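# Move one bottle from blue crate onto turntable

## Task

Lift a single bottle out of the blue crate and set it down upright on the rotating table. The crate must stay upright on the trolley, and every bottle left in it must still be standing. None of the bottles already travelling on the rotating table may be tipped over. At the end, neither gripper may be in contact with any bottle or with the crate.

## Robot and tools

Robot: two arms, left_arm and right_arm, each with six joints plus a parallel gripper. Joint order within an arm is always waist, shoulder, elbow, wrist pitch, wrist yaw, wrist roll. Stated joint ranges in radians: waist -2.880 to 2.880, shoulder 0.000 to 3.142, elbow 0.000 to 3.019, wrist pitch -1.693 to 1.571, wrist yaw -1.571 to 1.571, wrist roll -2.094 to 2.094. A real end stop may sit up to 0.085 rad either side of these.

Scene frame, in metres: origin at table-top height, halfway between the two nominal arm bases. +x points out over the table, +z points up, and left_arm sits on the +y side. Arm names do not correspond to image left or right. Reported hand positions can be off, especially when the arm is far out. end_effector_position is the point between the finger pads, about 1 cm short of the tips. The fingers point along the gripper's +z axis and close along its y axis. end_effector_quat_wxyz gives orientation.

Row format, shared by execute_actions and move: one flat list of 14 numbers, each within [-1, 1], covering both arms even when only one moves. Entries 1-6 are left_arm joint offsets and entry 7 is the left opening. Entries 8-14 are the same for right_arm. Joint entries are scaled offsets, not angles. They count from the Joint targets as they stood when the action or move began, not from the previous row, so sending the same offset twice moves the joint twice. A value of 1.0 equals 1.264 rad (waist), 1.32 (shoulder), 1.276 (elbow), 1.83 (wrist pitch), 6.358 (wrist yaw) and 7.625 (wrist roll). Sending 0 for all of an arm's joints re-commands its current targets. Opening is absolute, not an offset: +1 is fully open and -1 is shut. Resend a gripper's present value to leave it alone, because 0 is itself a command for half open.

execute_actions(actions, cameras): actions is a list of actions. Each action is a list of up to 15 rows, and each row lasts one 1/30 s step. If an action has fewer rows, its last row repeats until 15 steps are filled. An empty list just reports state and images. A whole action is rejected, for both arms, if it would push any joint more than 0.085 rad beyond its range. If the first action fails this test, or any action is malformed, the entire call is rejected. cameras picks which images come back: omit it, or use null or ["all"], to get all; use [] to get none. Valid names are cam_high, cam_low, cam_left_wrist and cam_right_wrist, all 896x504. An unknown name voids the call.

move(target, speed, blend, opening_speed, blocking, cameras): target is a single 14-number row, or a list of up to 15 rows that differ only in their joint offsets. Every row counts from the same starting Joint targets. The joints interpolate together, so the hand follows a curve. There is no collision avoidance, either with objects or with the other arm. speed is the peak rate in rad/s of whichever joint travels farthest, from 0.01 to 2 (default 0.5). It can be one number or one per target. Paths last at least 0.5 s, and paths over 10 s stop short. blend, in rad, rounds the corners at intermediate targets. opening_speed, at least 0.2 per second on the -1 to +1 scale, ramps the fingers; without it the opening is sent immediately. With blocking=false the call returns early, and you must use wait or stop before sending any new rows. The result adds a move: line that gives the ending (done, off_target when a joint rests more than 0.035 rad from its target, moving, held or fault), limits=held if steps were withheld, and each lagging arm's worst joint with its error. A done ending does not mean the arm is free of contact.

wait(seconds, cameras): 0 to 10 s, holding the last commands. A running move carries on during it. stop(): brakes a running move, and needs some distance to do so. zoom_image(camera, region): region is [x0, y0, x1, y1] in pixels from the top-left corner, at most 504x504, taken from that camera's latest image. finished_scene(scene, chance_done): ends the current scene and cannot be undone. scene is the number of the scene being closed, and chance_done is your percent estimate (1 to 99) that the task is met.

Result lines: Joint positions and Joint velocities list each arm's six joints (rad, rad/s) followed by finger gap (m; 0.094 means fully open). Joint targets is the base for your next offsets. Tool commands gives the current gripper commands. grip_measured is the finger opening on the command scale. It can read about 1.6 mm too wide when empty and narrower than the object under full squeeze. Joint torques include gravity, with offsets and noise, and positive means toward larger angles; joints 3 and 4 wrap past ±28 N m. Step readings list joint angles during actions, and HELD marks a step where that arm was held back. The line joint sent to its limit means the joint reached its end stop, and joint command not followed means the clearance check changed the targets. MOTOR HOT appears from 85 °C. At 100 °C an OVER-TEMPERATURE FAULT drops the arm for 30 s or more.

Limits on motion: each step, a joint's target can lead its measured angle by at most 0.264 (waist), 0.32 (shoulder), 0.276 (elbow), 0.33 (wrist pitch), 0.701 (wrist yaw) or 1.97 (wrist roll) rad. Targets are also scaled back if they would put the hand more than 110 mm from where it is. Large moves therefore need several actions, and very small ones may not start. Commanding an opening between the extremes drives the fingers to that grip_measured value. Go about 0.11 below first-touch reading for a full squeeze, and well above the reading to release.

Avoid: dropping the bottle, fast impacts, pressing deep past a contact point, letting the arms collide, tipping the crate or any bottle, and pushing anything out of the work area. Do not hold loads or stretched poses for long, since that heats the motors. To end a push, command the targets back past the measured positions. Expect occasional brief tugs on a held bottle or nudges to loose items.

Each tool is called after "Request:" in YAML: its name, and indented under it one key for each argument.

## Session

Request:
execute_actions:
  actions: []

Scene clock: 0.00 s.
left_arm: end_effector_position=(+0.0216, +0.1621, +0.1444) grip_measured=+1.000 end_effector_quat_wxyz=(-0.015, -0.401, +0.915, +0.051) | right_arm: end_effector_position=(+0.5912, -0.2308, +0.3851) grip_measured=+1.000 end_effector_quat_wxyz=(+0.513, +0.534, +0.671, +0.040)
Joint names: [waist, shoulder, elbow, wrist pitch, wrist yaw, wrist roll]
Joint positions: left_arm=[-1.211 0.912 0.694 -1.453 0.036 -2.039 0.094] | right_arm=[0.154 1.41 1.397 -0.625 0.66 1.177 0.094]
Joint velocities: left_arm=[0.005 -0.005 -0.012 -0.012 -0.007 -0.022 0] | right_arm=[0.005 -0.015 -0.012 -0.007 0.066 -0.007 0]
Joint torques (N m): no reading
Motor temperatures (°C): left_arm=[33 32 44 23 25 25 26] | right_arm=[27 26 33 28 24 26 23]
Heat: left arm: hottest elbow 44 °C; right arm: hottest elbow 33 °C.
Joint targets: left_arm=[-1.211 0.911 0.719 -1.453 0.036 -2.039] | right_arm=[0.154 1.408 1.429 -0.621 0.660 1.177]
Tool commands: left_gripper/opening=+1.0 right_gripper/opening=+1.0

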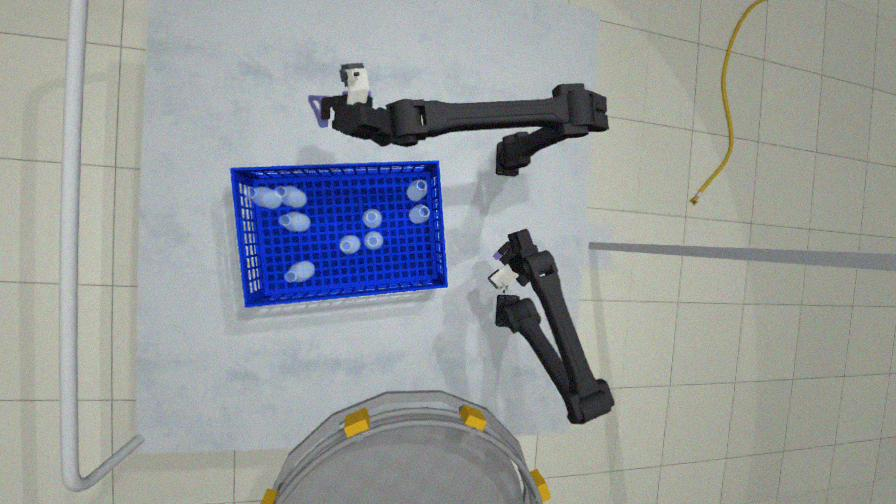

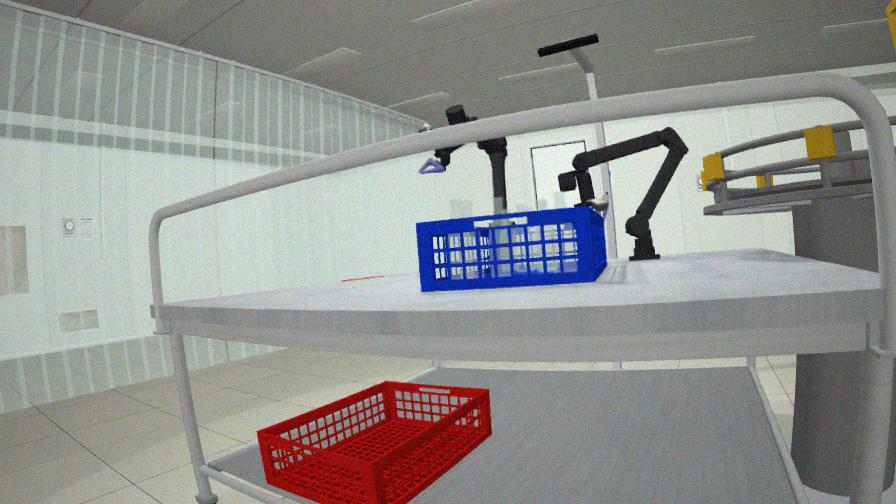

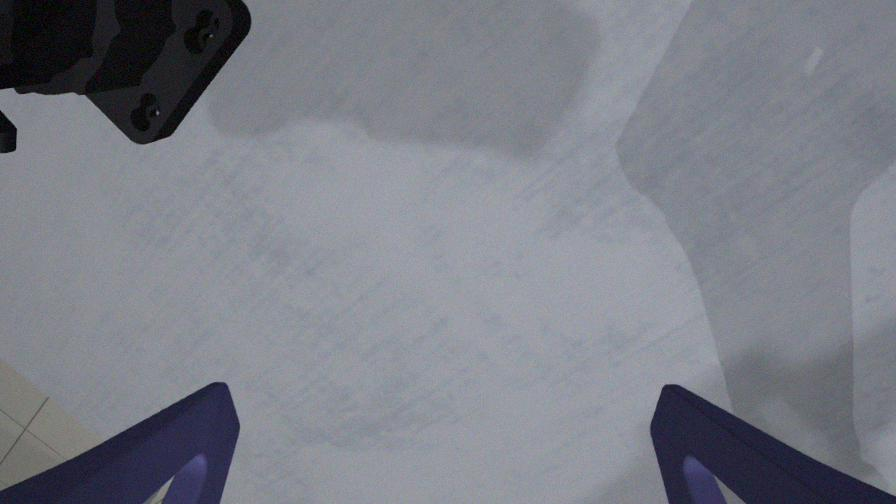

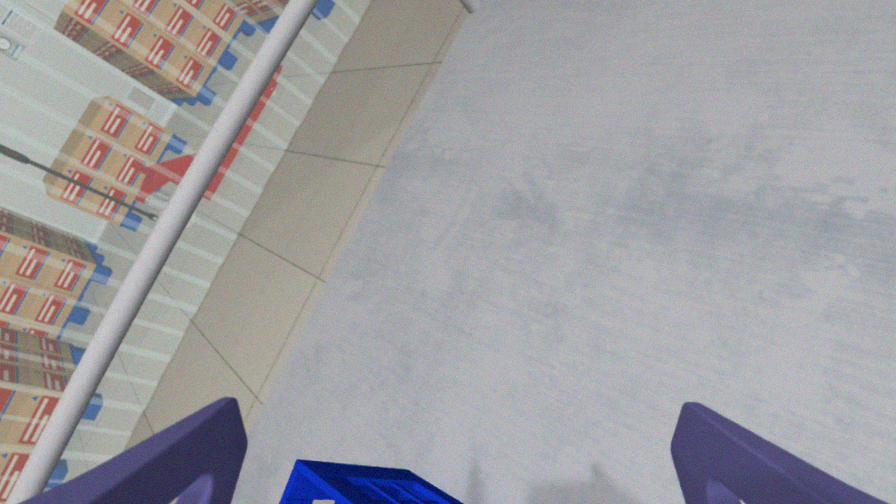

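Request:
zoom_image:
  camera: "cam_high"
  region: [220, 150, 460, 320]

Request:
zoom_image:
  camera: "cam_high"
  region: [240, 360, 600, 504]

Scaled by 2.100 from the camera's 896x504 image, which has a finer 1280x720 frame.

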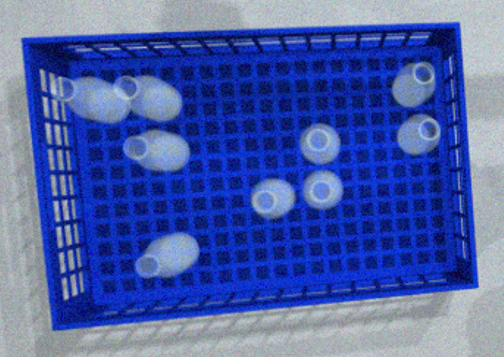

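Scaled by 1.400 from the camera's 896x504 image, which has a finer 1280x720 frame.

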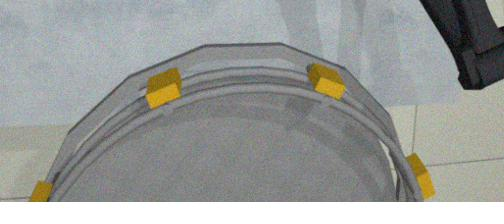

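Request:
move:
  target:
    - [0.2065, 0.1053, 0.4945, 0.1109, -0.0025, 0.1363, 1, 0, 0, 0, 0, 0, 0, 1]
    - [0.788, 0.4682, 0.815, 0.2656, -0.0057, 0.2674, 1, 0, 0, 0, 0, 0, 0, 1]
  speed: 0.8
  blend: [0.3, 0]
  cameras: ["cam_high", "cam_left_wrist"]

Scene clock: 40.83 s.
left_arm: end_effector_position=(+0.5662, +0.2137, +0.4011) grip_measured=+1.000 end_effector_quat_wxyz=(+0.371, +0.093, +0.923, -0.042) | right_arm: end_effector_position=(+0.5912, -0.2308, +0.3851) grip_measured=+1.000 end_effector_quat_wxyz=(+0.513, +0.534, +0.671, +0.040)
Joint names: [waist, shoulder, elbow, wrist pitch, wrist yaw, wrist roll]
Joint positions: left_arm=[-0.209 1.526 1.701 -0.98 0.001 -0.011 0.094] | right_arm=[0.154 1.41 1.397 -0.625 0.66 1.177 0.094]
Joint velocities: left_arm=[-0.005 -0.005 0.012 0.012 -0.007 0.037 0] | right_arm=[-0.015 -0.005 -0.017 -0.012 -0.081 0.022 0]
Joint torques (N m): left_arm=[-2.2 -13.98 12.85 2.03 -0.06 -0.06] | right_arm=[-0.62 -9.35 13.31 1.5 0.12 0.08]
Motor temperatures (°C): left_arm=[33 32 51 23 25 25 26] | right_arm=[26 27 44 28 24 26 23]
Heat: left arm: hottest elbow 51 °C; right arm: hottest elbow 44 °C.
Joint targets: left_arm=[-0.215 1.530 1.759 -0.967 -0.001 0.000] | right_arm=[0.154 1.408 1.429 -0.621 0.660 1.177]
move: off_target (left_arm); left_arm: the elbow is farthest, 0.057 rad from its target
Images, in order (width x height): cam_high 896x504, cam_left_wrist 896x504.

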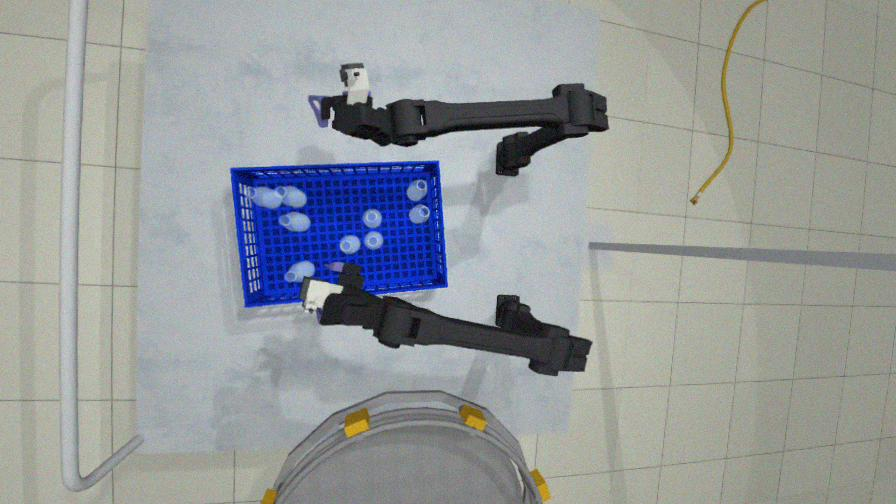

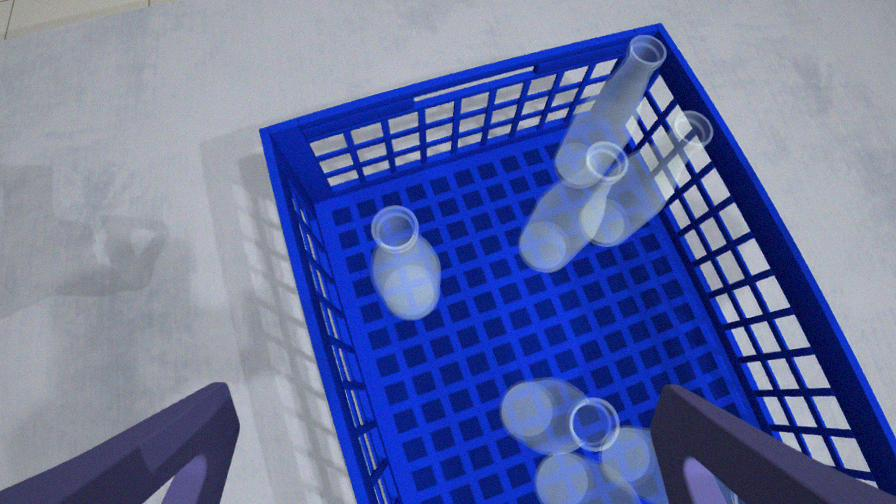

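Request:
move:
  target: [0.0403, 0.1947, 0.0541, 0.1262, 0.0002, 0, 1, 0, 0, 0, 0, 0, 0, 1]
  speed: 0.4
  cameras: ["cam_high", "cam_left_wrist"]

Scene clock: 73.37 s.
left_arm: end_effector_position=(+0.6807, +0.2207, +0.3035) grip_measured=+1.000 end_effector_quat_wxyz=(+0.387, +0.073, +0.919, -0.035) | right_arm: end_effector_position=(+0.5912, -0.2308, +0.3851) grip_measured=+1.000 end_effector_quat_wxyz=(+0.513, +0.534, +0.671, +0.040)
Joint names: [waist, shoulder, elbow, wrist pitch, wrist yaw, wrist roll]
Joint positions: left_arm=[-0.167 1.796 1.772 -0.749 0.001 -0.01 0.094] | right_arm=[0.154 1.41 1.397 -0.625 0.66 1.177 0.094]
Joint velocities: left_arm=[-0.024 -0.005 -0.002 0.012 0.022 -0.007 0] | right_arm=[-0.005 0.005 0.007 -0.002 0.037 0.007 0]
Joint torques (N m): left_arm=[-1.9 -18.84 12.78 2.3 0.02 -0.01] | right_arm=[-0.62 -9.47 13.33 1.5 0.13 0.08]
Motor temperatures (°C): left_arm=[32 33 53 23 25 25 25] | right_arm=[26 28 48 28 24 26 23]
Heat: left arm: hottest elbow 53 °C; right arm: hottest elbow 48 °C.
Joint targets: left_arm=[-0.164 1.786 1.828 -0.736 0.001 0.000] | right_arm=[0.154 1.408 1.429 -0.621 0.660 1.177]
move: off_target (left_arm); left_arm: the elbow is farthest, 0.056 rad from its target
Images, in order (width x height): cam_high 896x504, cam_left_wrist 896x504.

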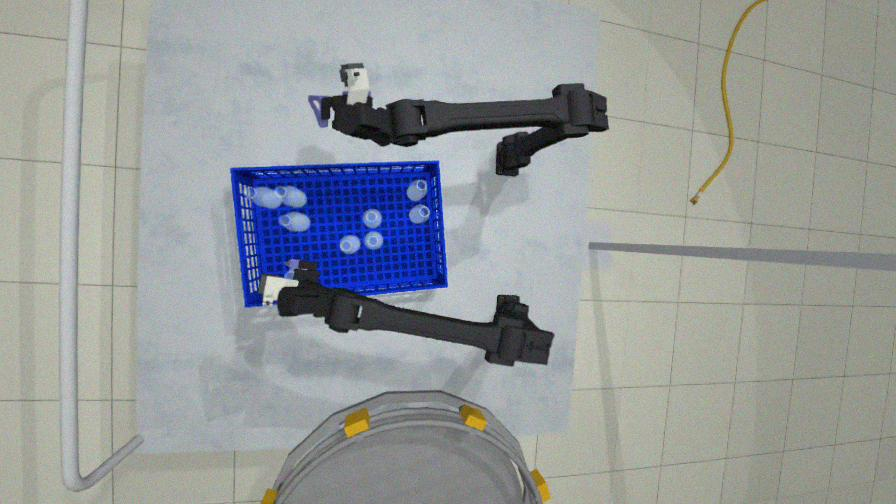

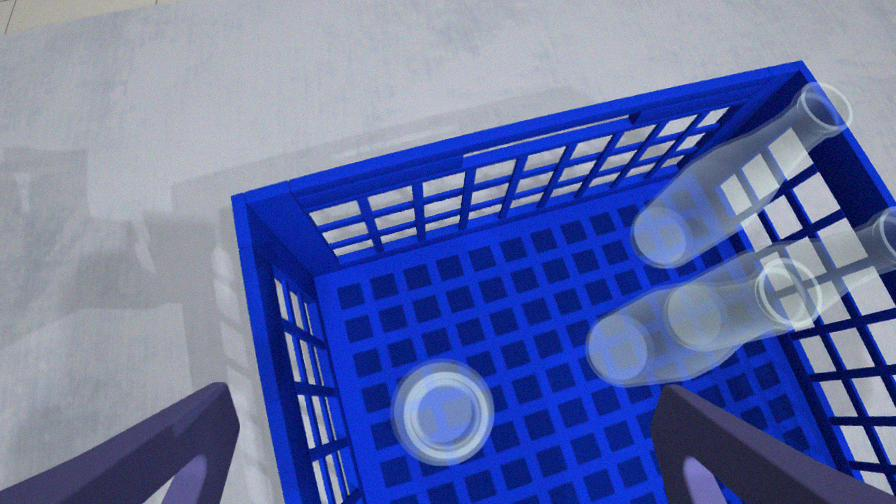

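Request:
zoom_image:
  camera: "cam_left_wrist"
  region: [340, 320, 560, 500]

Scaled by 2.291 from the camera's 896x504 image, which has a finer 1280x720 frame.

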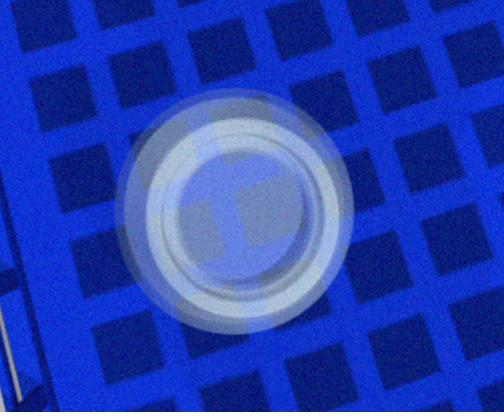

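Request:
move:
  target: [0.0024, 0.025, -0.181, 0.1317, 0, 0, 1, 0, 0, 0, 0, 0, 0, 1]
  speed: 0.3
  cameras: ["cam_left_wrist"]

Scene clock: 97.17 s.
left_arm: end_effector_position=(+0.6849, +0.2200, +0.2365) grip_measured=+1.000 end_effector_quat_wxyz=(+0.408, +0.073, +0.909, -0.037) | right_arm: end_effector_position=(+0.5912, -0.2308, +0.3851) grip_measured=+1.000 end_effector_quat_wxyz=(+0.513, +0.534, +0.671, +0.040)
Joint names: [waist, shoulder, elbow, wrist pitch, wrist yaw, wrist roll]
Joint positions: left_arm=[-0.167 1.811 1.594 -0.509 0.001 -0.01 0.094] | right_arm=[0.154 1.41 1.397 -0.625 0.66 1.177 0.094]
Joint velocities: left_arm=[-0.005 -0.005 -0.002 0.012 0.037 0.007 0] | right_arm=[-0.015 -0.015 -0.017 -0.002 0.022 0.022 0]
Joint torques (N m): left_arm=[-1.32 -17.26 8.99 2.25 -0.03 -0.02] | right_arm=[-0.56 -9.41 13.33 1.51 0.12 0.08]
Motor temperatures (°C): left_arm=[32 34 62 23 25 25 25] | right_arm=[26 28 50 28 24 26 23]
Heat: left arm: hottest elbow 62 °C; right arm: hottest elbow 50 °C.
Joint targets: left_arm=[-0.161 1.819 1.597 -0.494 0.001 0.000] | right_arm=[0.154 1.408 1.429 -0.621 0.660 1.177]
move: done
Images, in order (width x height): cam_left_wrist 896x504.

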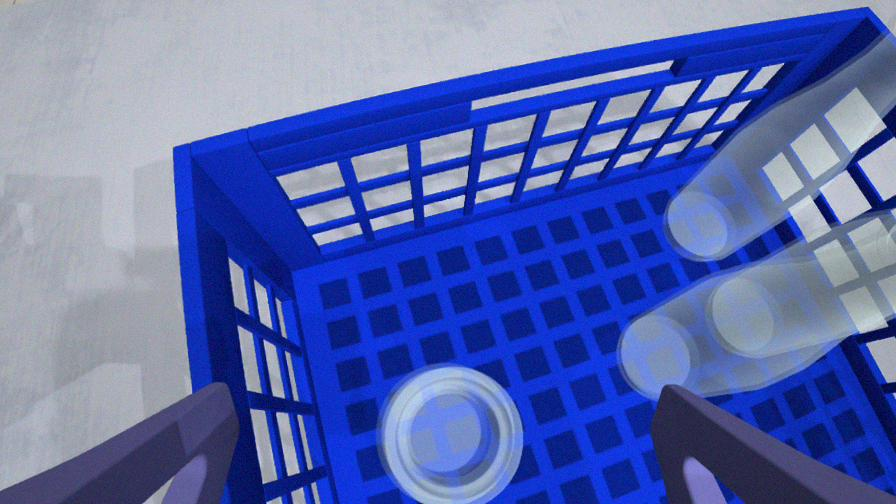

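Request:
move:
  target: [0, 0.0371, -0.069, 0.0661, 0, 0, 1, 0, 0, 0, 0, 0, 0, 1]
  speed: 0.25
  cameras: ["cam_left_wrist"]

Scene clock: 111.00 s.
left_arm: end_effector_position=(+0.6841, +0.2201, +0.1705) grip_measured=+1.000 end_effector_quat_wxyz=(+0.398, +0.073, +0.914, -0.036) | right_arm: end_effector_position=(+0.5912, -0.2308, +0.3851) grip_measured=+1.000 end_effector_quat_wxyz=(+0.513, +0.534, +0.671, +0.040)
Joint names: [waist, shoulder, elbow, wrist pitch, wrist yaw, wrist roll]
Joint positions: left_arm=[-0.167 1.865 1.503 -0.388 0.001 -0.01 0.094] | right_arm=[0.154 1.41 1.397 -0.625 0.66 1.177 0.094]
Joint velocities: left_arm=[-0.034 -0.015 -0.007 0.017 -0.022 -0.066 0] | right_arm=[-0.005 -0.005 -0.002 0.002 -0.007 -0.081 0]
Joint torques (N m): left_arm=[-1.26 -18.2 8.84 2.25 -0.02 -0.03] | right_arm=[-0.62 -9.47 13.31 1.5 0.12 0.08]
Motor temperatures (°C): left_arm=[32 34 59 23 25 25 25] | right_arm=[26 28 51 28 24 26 23]
Heat: left arm: hottest elbow 59 °C; right arm: hottest elbow 51 °C.
Joint targets: left_arm=[-0.161 1.868 1.509 -0.374 0.001 0.000] | right_arm=[0.154 1.408 1.429 -0.621 0.660 1.177]
move: done
Images, in order (width x height): cam_left_wrist 896x504.

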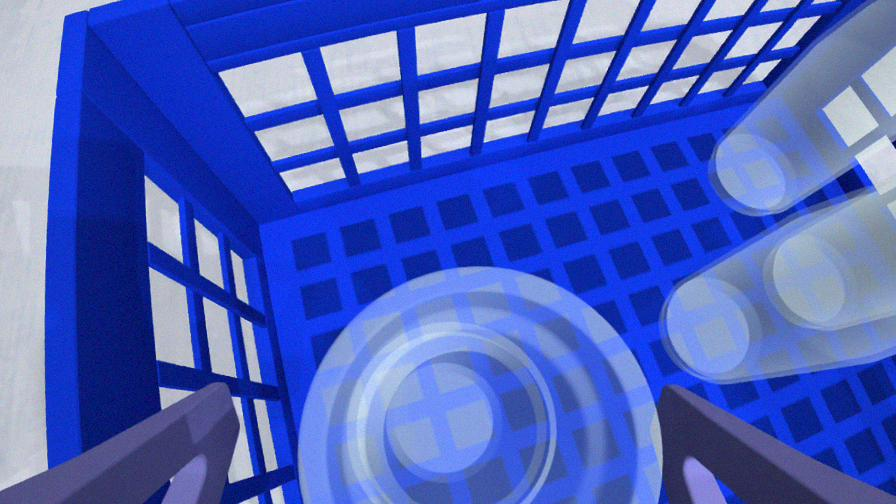

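Request:
move:
  target: [0, 0, 0, 0, 0, 0, -0.5, 0, 0, 0, 0, 0, 0, 1]
  opening_speed: 0.8
  cameras: ["cam_left_wrist"]

Scene clock: 119.57 s.
left_arm: end_effector_position=(+0.6842, +0.2201, +0.1705) grip_measured=-0.117 end_effector_quat_wxyz=(+0.398, +0.074, +0.914, -0.036) | right_arm: end_effector_position=(+0.5912, -0.2308, +0.3851) grip_measured=+1.000 end_effector_quat_wxyz=(+0.513, +0.534, +0.671, +0.040)
Joint names: [waist, shoulder, elbow, wrist pitch, wrist yaw, wrist roll]
Joint positions: left_arm=[-0.167 1.865 1.503 -0.388 0.001 -0.009 0.041] | right_arm=[0.154 1.41 1.397 -0.625 0.66 1.177 0.094]
Joint velocities: left_arm=[-0.005 -0.005 0.012 -0.007 -0.037 -0.007 0] | right_arm=[-0.005 -0.005 0.007 0.007 -0.095 0.007 0]
Joint torques (N m): left_arm=[-1.38 -18.32 8.77 2.29 -0.01 -0.05] | right_arm=[-0.62 -9.41 13.31 1.51 0.12 0.08]
Motor temperatures (°C): left_arm=[32 36 58 23 25 25 25] | right_arm=[26 28 52 28 24 26 23]
Heat: left arm: hottest elbow 58 °C; right arm: hottest elbow 52 °C.
Joint targets: left_arm=[-0.161 1.868 1.509 -0.374 0.001 0.000] | right_arm=[0.154 1.408 1.429 -0.621 0.660 1.177]
move: done
Images, in order (width x height): cam_left_wrist 896x504.

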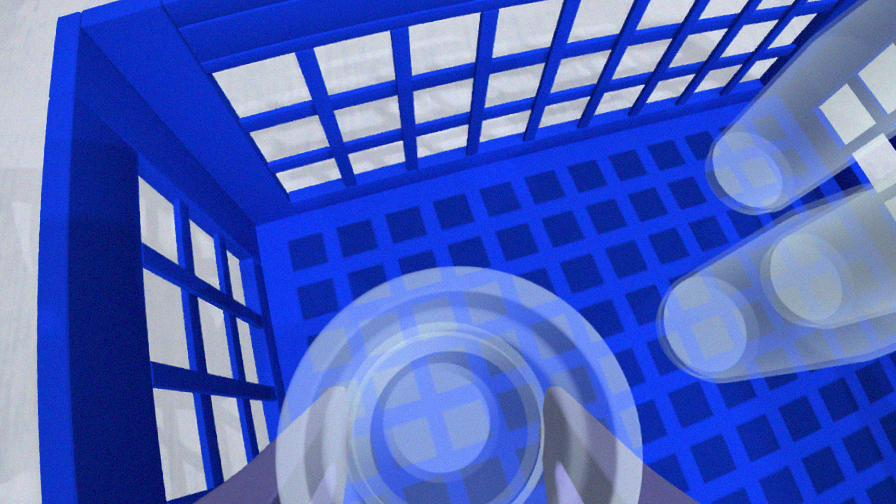

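Request:
move:
  target:
    - [0, -0.0076, 0.0549, 0, 0, 0, -0.5, 0, 0, 0, 0, 0, 0, 1]
    - [0, -0.0667, 0.2508, -0.1836, 0, 0, -0.5, 0, 0, 0, 0, 0, 0, 1]
    - [0, -0.2212, 0.4788, -0.4514, 0, 0, -0.5, 0, 0, 0, 0, 0, 0, 1]
  speed: [0.25, 0.4, 0.5]
  blend: [0.03, 0.15, 0]
  cameras: ["cam_high", "cam_left_wrist", "cam_low"]

Scene clock: 158.97 s.
left_arm: end_effector_position=(+0.5703, +0.2396, +0.5197) grip_measured=-0.117 end_effector_quat_wxyz=(+0.408, +0.073, +0.909, -0.037) | right_arm: end_effector_position=(+0.5912, -0.2308, +0.3851) grip_measured=+1.000 end_effector_quat_wxyz=(+0.513, +0.534, +0.671, +0.040)
Joint names: [waist, shoulder, elbow, wrist pitch, wrist yaw, wrist roll]
Joint positions: left_arm=[-0.167 1.585 2.062 -1.204 0.001 -0.009 0.041] | right_arm=[0.154 1.41 1.397 -0.625 0.66 1.177 0.094]
Joint velocities: left_arm=[0.005 -0.005 0.017 -0.012 -0.022 -0.037 0] | right_arm=[-0.015 -0.024 -0.017 -0.002 0.007 -0.037 0]
Joint torques (N m): left_arm=[-1.85 -14.68 12.18 1.81 0.04 -0.06] | right_arm=[-0.62 -9.41 13.31 1.5 0.12 0.08]
Motor temperatures (°C): left_arm=[32 39 57 23 25 25 27] | right_arm=[26 28 53 28 24 26 23]
Heat: left arm: hottest elbow 57 °C; right arm: hottest elbow 53 °C.
Joint targets: left_arm=[-0.161 1.576 2.120 -1.200 0.001 0.000] | right_arm=[0.154 1.408 1.429 -0.621 0.660 1.177]
move: off_target (left_arm); left_arm: the elbow is farthest, 0.058 rad from its target
Images, in order (width x height): cam_high 896x504, cam_low 896x504, cam_left_wrist 896x504.

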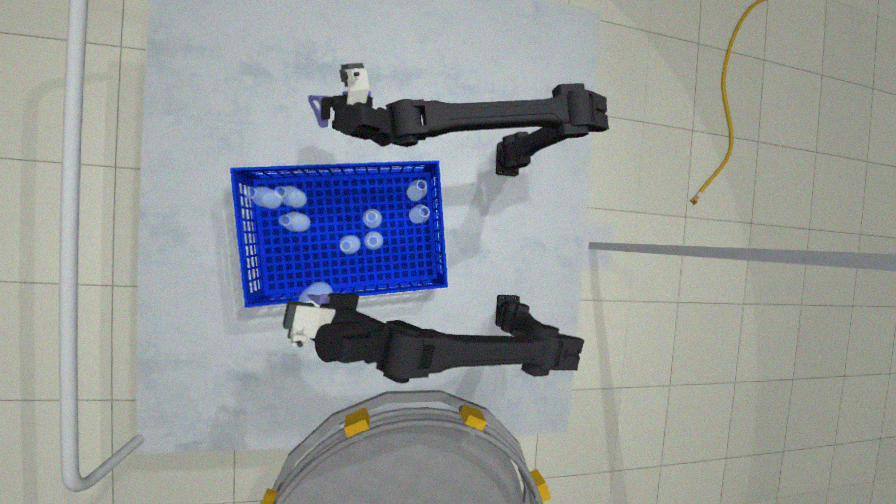

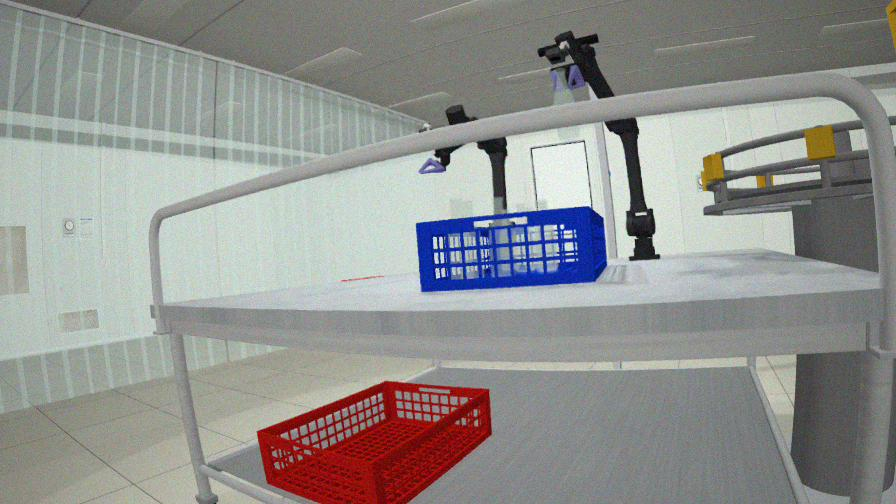

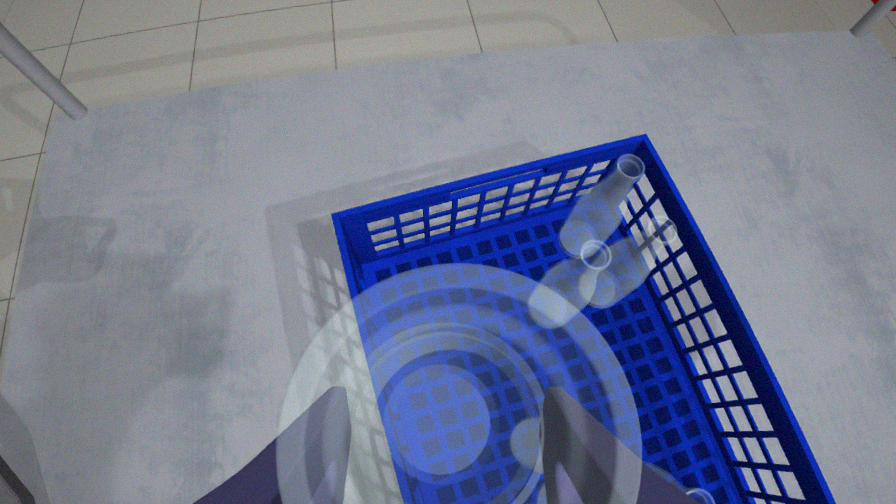

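Request:
move:
  target: [0.879, -0.1136, 0.0055, -0.0951, 0, 0, -0.5, 0.9066, -0.3848, 0.5259, -0.3437, -0.1038, -0.1544, 1]
  speed: 0.7
  cameras: ["cam_high", "cam_left_wrist", "cam_right_wrist"]

Scene clock: 171.63 s.
left_arm: end_effector_position=(+0.2699, +0.7792, +0.5637) grip_measured=-0.117 end_effector_quat_wxyz=(+0.349, -0.426, +0.815, +0.179) | right_arm: end_effector_position=(+0.0634, -0.0077, +0.8111) grip_measured=+1.000 end_effector_quat_wxyz=(+0.544, -0.435, +0.581, +0.421)
Joint names: [waist, shoulder, elbow, wrist pitch, wrist yaw, wrist roll]
Joint positions: left_arm=[0.956 1.45 2.062 -1.377 -0.001 -0.008 0.041] | right_arm=[1.284 0.901 2.093 -1.246 0.001 0.015 0.094]
Joint velocities: left_arm=[0.005 -0.005 0.007 0.012 -0.022 0.022 0] | right_arm=[0.005 -0.015 0.002 0.012 0.007 -0.037 0]
Joint torques (N m): left_arm=[-2.26 -13.45 12.21 1.76 0.02 -0.02] | right_arm=[0.67 2.02 6.06 1.48 -0.23 -0.03]
Motor temperatures (°C): left_arm=[32 38 57 23 25 25 27] | right_arm=[26 28 53 28 24 26 23]
Heat: left arm: hottest elbow 57 °C; right arm: hottest elbow 53 °C.
Joint targets: left_arm=[0.950 1.426 2.127 -1.374 0.001 0.000] | right_arm=[1.300 0.900 2.100 -1.250 0.000 0.000]
move: off_target (left_arm); left_arm: the elbow is farthest, 0.065 rad from its target
Images, in order (width x height): cam_high 896x504, cam_left_wrist 896x504, cam_right_wrist 896x504.

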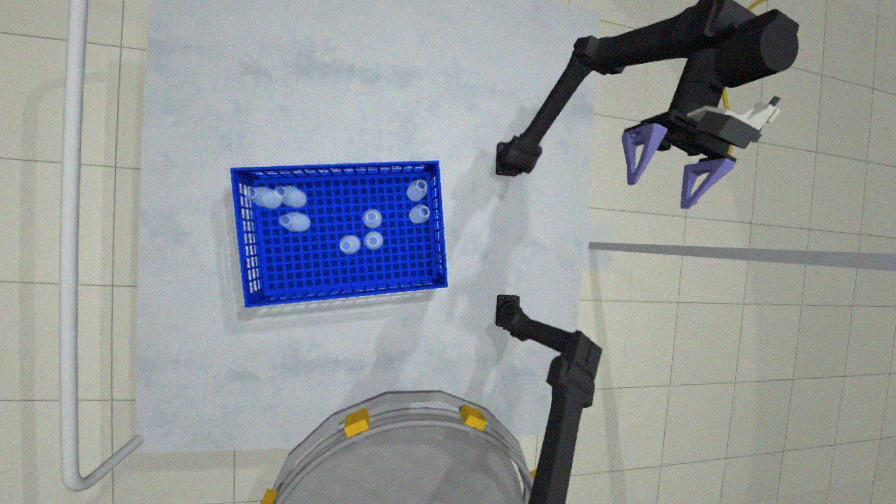

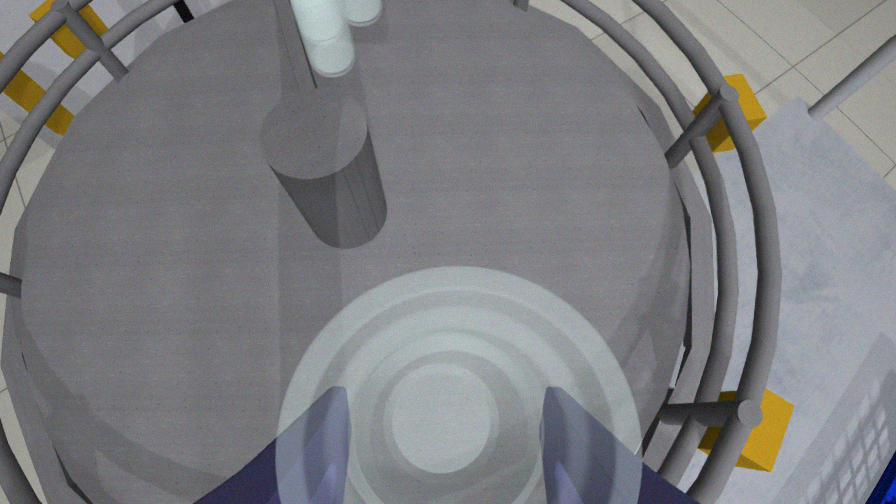

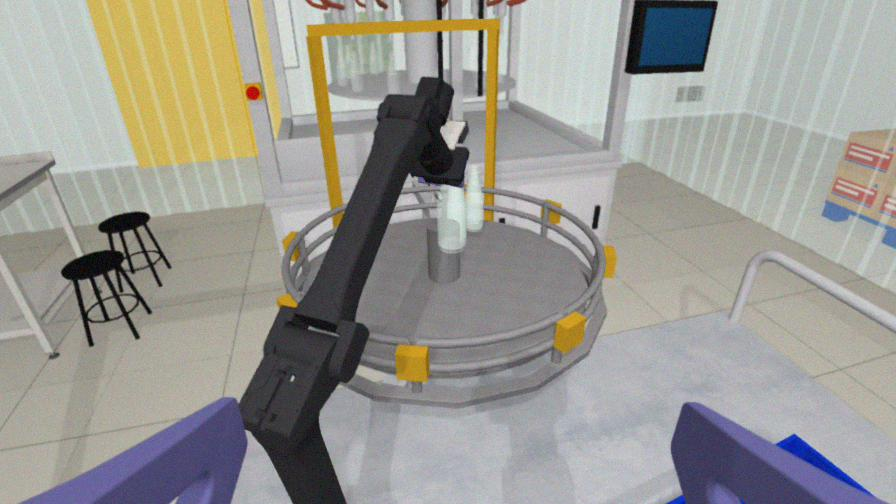

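Request:
move:
  target: [-0.0396, 0.2455, 0.0157, 0.188, 0, 0, -0.5, 0, 0, 0, 0, 0, 0, 1]
  speed: 0.4
  cameras: ["cam_left_wrist", "cam_right_wrist"]

Scene clock: 202.77 s.
left_arm: end_effector_position=(+0.4012, +0.9010, +0.4337) grip_measured=-0.117 end_effector_quat_wxyz=(+0.359, -0.403, +0.824, +0.173) | right_arm: end_effector_position=(+0.0634, -0.0077, +0.8111) grip_measured=+1.000 end_effector_quat_wxyz=(+0.544, -0.436, +0.581, +0.421)
Joint names: [waist, shoulder, elbow, wrist pitch, wrist yaw, wrist roll]
Joint positions: left_arm=[0.905 1.777 2.08 -1.055 -0.001 -0.008 0.041] | right_arm=[1.284 0.901 2.093 -1.246 0.001 0.014 0.094]
Joint velocities: left_arm=[0.005 -0.005 -0.012 0.012 0.037 0.051 0] | right_arm=[-0.005 0.005 -0.002 0.007 -0.007 0.007 0]
Joint torques (N m): left_arm=[-2.37 -19.31 13.37 2.71 0.08 -0.01] | right_arm=[0.67 1.96 6.06 1.51 -0.23 -0.02]
Motor temperatures (°C): left_arm=[32 37 59 23 25 25 28] | right_arm=[26 28 46 28 24 26 23]
Heat: left arm: hottest elbow 59 °C; right arm: hottest elbow 46 °C.
Joint targets: left_arm=[0.900 1.751 2.147 -1.030 0.001 0.000] | right_arm=[1.299 0.900 2.100 -1.250 0.000 0.000]
move: off_target (left_arm); left_arm: the elbow is farthest, 0.067 rad from its target
Images, in order (width x height): cam_left_wrist 896x504, cam_right_wrist 896x504.

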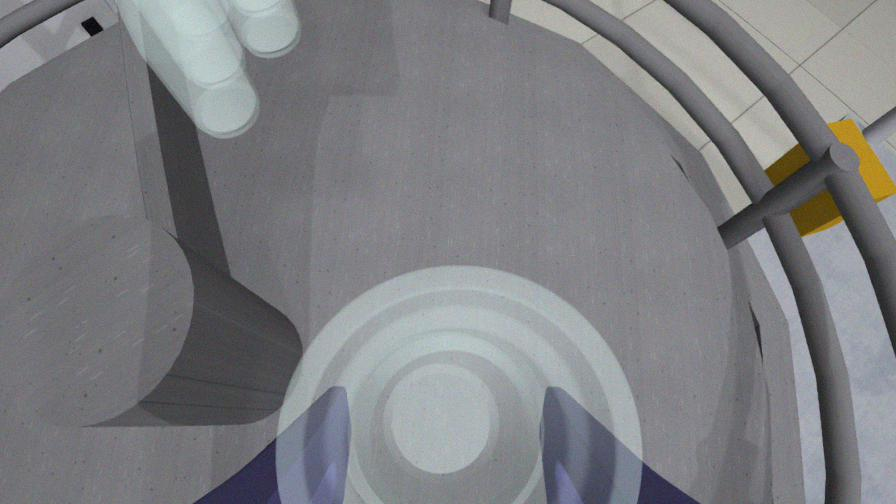

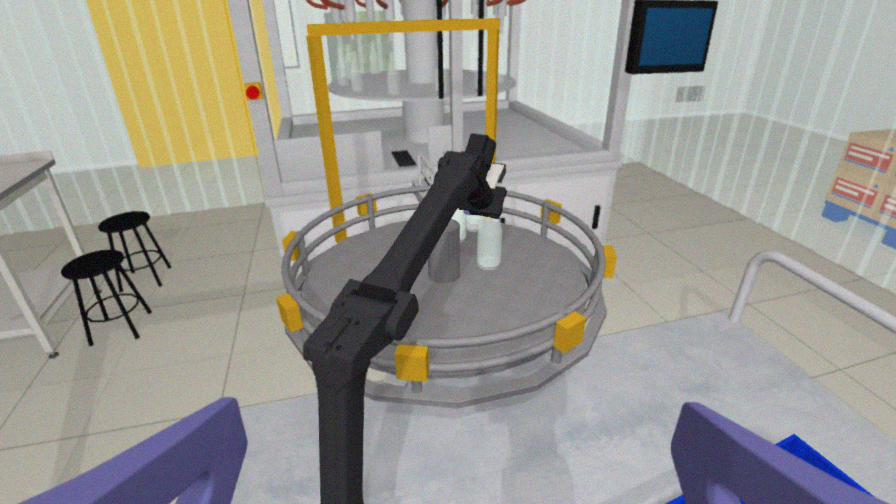

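Request:
zoom_image:
  camera: "cam_right_wrist"
  region: [400, 190, 560, 300]

Scaled by 3.150 from the camera's 896x504 image, which has a finer 1280x720 frame.

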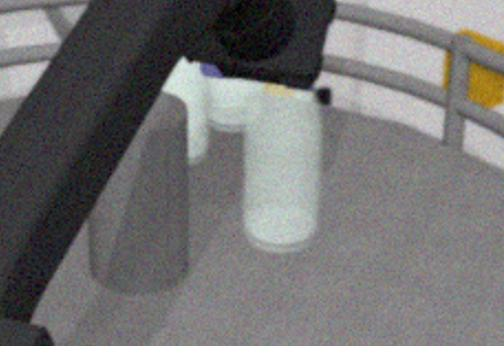

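Request:
move:
  target: [0, -0.0212, -0.116, 0.0503, 0, 0, -0.5, 0, 0, 0, 0, 0, 0, 1]
  speed: 0.25
  cameras: ["cam_left_wrist", "cam_right_wrist"]

Scene clock: 231.27 s.
left_arm: end_effector_position=(+0.4039, +0.9045, +0.4061) grip_measured=-0.117 end_effector_quat_wxyz=(+0.362, -0.403, +0.822, +0.174) | right_arm: end_effector_position=(+0.0634, -0.0077, +0.8111) grip_measured=+1.000 end_effector_quat_wxyz=(+0.544, -0.436, +0.581, +0.421)
Joint names: [waist, shoulder, elbow, wrist pitch, wrist yaw, wrist roll]
Joint positions: left_arm=[0.905 1.762 1.982 -0.963 -0.001 -0.008 0.041] | right_arm=[1.284 0.901 2.093 -1.246 0.001 0.014 0.094]
Joint velocities: left_arm=[0.005 -0.005 -0.012 -0.027 0.051 0.022 0] | right_arm=[-0.005 -0.005 -0.002 0.007 0.066 -0.022 0]
Joint torques (N m): left_arm=[-1.96 -20.42 9.92 2.71 0.04 -0.08] | right_arm=[0.67 1.96 6.06 1.51 -0.23 -0.02]
Motor temperatures (°C): left_arm=[32 38 66 23 25 25 28] | right_arm=[26 27 42 28 24 26 23]
Heat: left arm: hottest elbow 66 °C; right arm: hottest elbow 42 °C.
Joint targets: left_arm=[0.900 1.723 1.999 -0.938 0.001 0.000] | right_arm=[1.299 0.900 2.100 -1.250 0.000 0.000]
move: off_target (left_arm); left_arm: the shoulder is farthest, 0.039 rad from its target
Images, in order (width x height): cam_left_wrist 896x504, cam_right_wrist 896x504.

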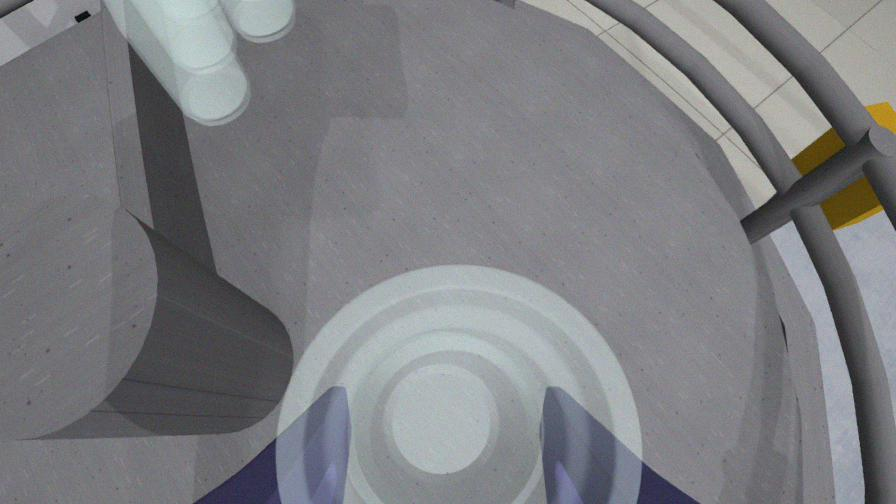

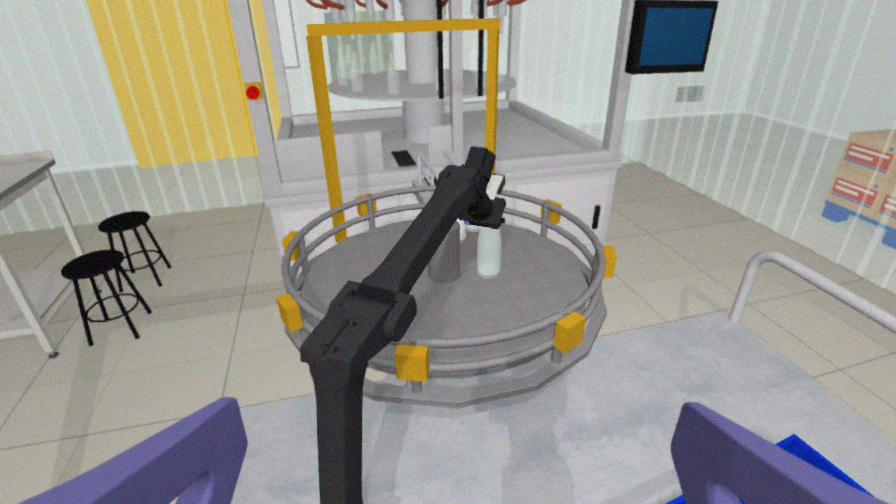

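Request:
move:
  target: [0, -0.0045, -0.0251, 0.0104, 0, 0, -0.5, 0, 0, 0, 0, 0, 0, 1]
  speed: 0.1
  cameras: ["cam_left_wrist", "cam_right_wrist"]

Scene clock: 239.97 s.
left_arm: end_effector_position=(+0.4034, +0.9039, +0.3967) grip_measured=-0.117 end_effector_quat_wxyz=(+0.360, -0.403, +0.823, +0.173) | right_arm: end_effector_position=(+0.0634, -0.0077, +0.8111) grip_measured=+1.000 end_effector_quat_wxyz=(+0.544, -0.436, +0.581, +0.421)
Joint names: [waist, shoulder, elbow, wrist pitch, wrist yaw, wrist roll]
Joint positions: left_arm=[0.905 1.757 1.952 -0.944 -0.001 -0.008 0.041] | right_arm=[1.284 0.901 2.093 -1.246 0.001 0.014 0.094]
Joint velocities: left_arm=[-0.005 -0.015 -0.022 0.002 0.037 0.022 0] | right_arm=[-0.005 0.005 0.002 0.017 -0.066 0.022 0]
Joint torques (N m): left_arm=[-2.08 -20.72 9.85 2.81 0.09 -0.04] | right_arm=[0.67 1.9 6.06 1.5 -0.23 -0.03]
Motor temperatures (°C): left_arm=[32 40 64 23 25 25 28] | right_arm=[26 27 41 28 24 26 23]
Heat: left arm: hottest elbow 64 °C; right arm: hottest elbow 41 °C.
Joint targets: left_arm=[0.900 1.716 1.967 -0.919 0.001 0.000] | right_arm=[1.299 0.900 2.100 -1.250 0.000 0.000]
move: off_target (left_arm); left_arm: the shoulder is farthest, 0.040 rad from its target
Images, in order (width x height): cam_left_wrist 896x504, cam_right_wrist 896x504.

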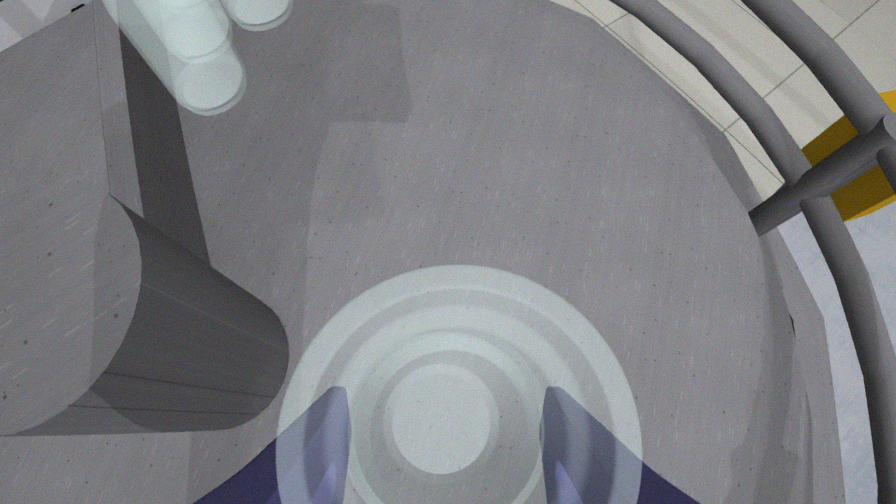

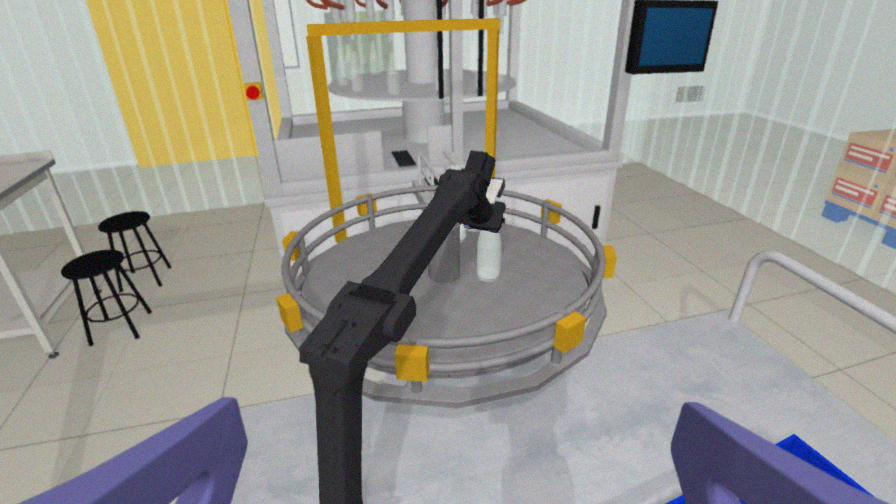

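Request:
move:
  target: [0, -0.0026, -0.0142, 0.008, 0, 0, -0.5, 0, 0, 0, 0, 0, 0, 1]
  speed: 0.06
  cameras: ["cam_left_wrist"]

Scene clock: 250.83 s.
left_arm: end_effector_position=(+0.4034, +0.9038, +0.3917) grip_measured=-0.117 end_effector_quat_wxyz=(+0.360, -0.403, +0.823, +0.173) | right_arm: end_effector_position=(+0.0634, -0.0077, +0.8111) grip_measured=+1.000 end_effector_quat_wxyz=(+0.544, -0.436, +0.581, +0.421)
Joint names: [waist, shoulder, elbow, wrist pitch, wrist yaw, wrist roll]
Joint positions: left_arm=[0.905 1.754 1.935 -0.93 -0.001 -0.008 0.041] | right_arm=[1.284 0.901 2.093 -1.246 0.001 0.014 0.094]
Joint velocities: left_arm=[0.015 -0.015 0.007 0.012 -0.022 0.037 0] | right_arm=[-0.015 0.005 -0.002 -0.002 -0.066 0.007 0]
Joint torques (N m): left_arm=[-2.14 -20.48 9.81 2.86 0.07 -0.02] | right_arm=[0.73 1.96 6.06 1.52 -0.23 -0.02]
Motor temperatures (°C): left_arm=[32 41 63 23 25 25 28] | right_arm=[26 27 41 28 24 26 23]
Heat: left arm: hottest elbow 63 °C; right arm: hottest elbow 41 °C.
Joint targets: left_arm=[0.900 1.713 1.949 -0.904 0.001 0.000] | right_arm=[1.299 0.900 2.100 -1.250 0.000 0.000]
move: off_target (left_arm); left_arm: the shoulder is farthest, 0.041 rad from its target
Images, in order (width x height): cam_left_wrist 896x504.

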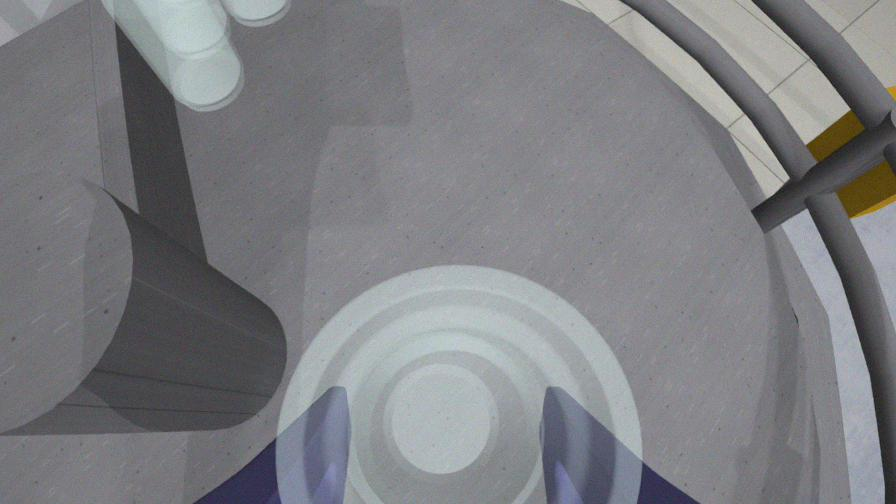

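Request:
move:
  target: [0, -0.0021, -0.0114, 0.0064, 0, 0, -0.5, 0, 0, 0, 0, 0, 0, 1]
  speed: 0.06
  cameras: ["cam_left_wrist"]

Scene clock: 253.80 s.
left_arm: end_effector_position=(+0.4033, +0.9037, +0.3876) grip_measured=-0.117 end_effector_quat_wxyz=(+0.360, -0.403, +0.823, +0.173) | right_arm: end_effector_position=(+0.0634, -0.0077, +0.8111) grip_measured=+1.000 end_effector_quat_wxyz=(+0.544, -0.436, +0.581, +0.421)
Joint names: [waist, shoulder, elbow, wrist pitch, wrist yaw, wrist roll]
Joint positions: left_arm=[0.905 1.751 1.92 -0.918 -0.001 -0.008 0.041] | right_arm=[1.284 0.901 2.093 -1.246 0.001 0.014 0.094]
Joint velocities: left_arm=[0.005 -0.015 0.007 0.002 -0.007 -0.007 0] | right_arm=[-0.005 0.005 -0.022 -0.012 -0.139 -0.007 0]
Joint torques (N m): left_arm=[-2.55 -21.36 9.84 2.7 0.07 -0.09] | right_arm=[0.67 1.9 6.05 1.51 -0.23 -0.02]
Motor temperatures (°C): left_arm=[32 40 63 23 25 25 28] | right_arm=[26 27 40 28 24 26 23]
Heat: left arm: hottest elbow 63 °C; right arm: hottest elbow 40 °C.
Joint targets: left_arm=[0.900 1.711 1.934 -0.892 0.001 0.000] | right_arm=[1.299 0.900 2.100 -1.250 0.000 0.000]
move: off_target (left_arm); left_arm: the shoulder is farthest, 0.041 rad from its target
Images, in order (width x height): cam_left_wrist 896x504.

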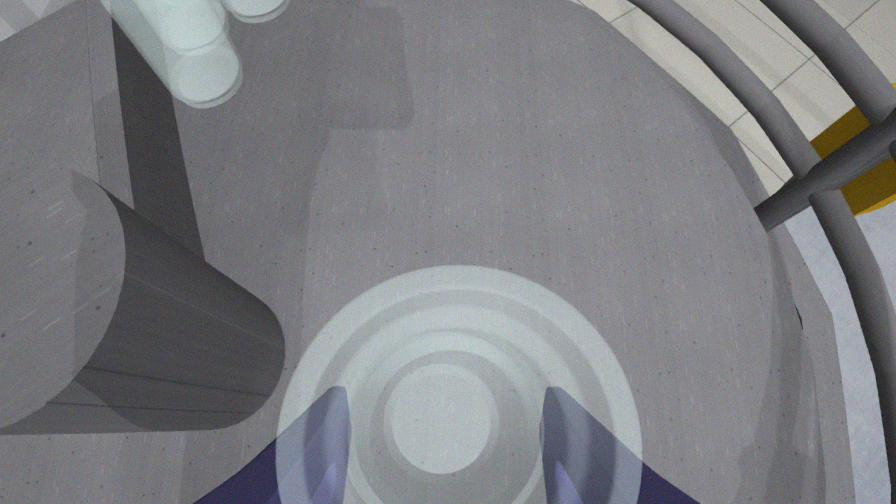

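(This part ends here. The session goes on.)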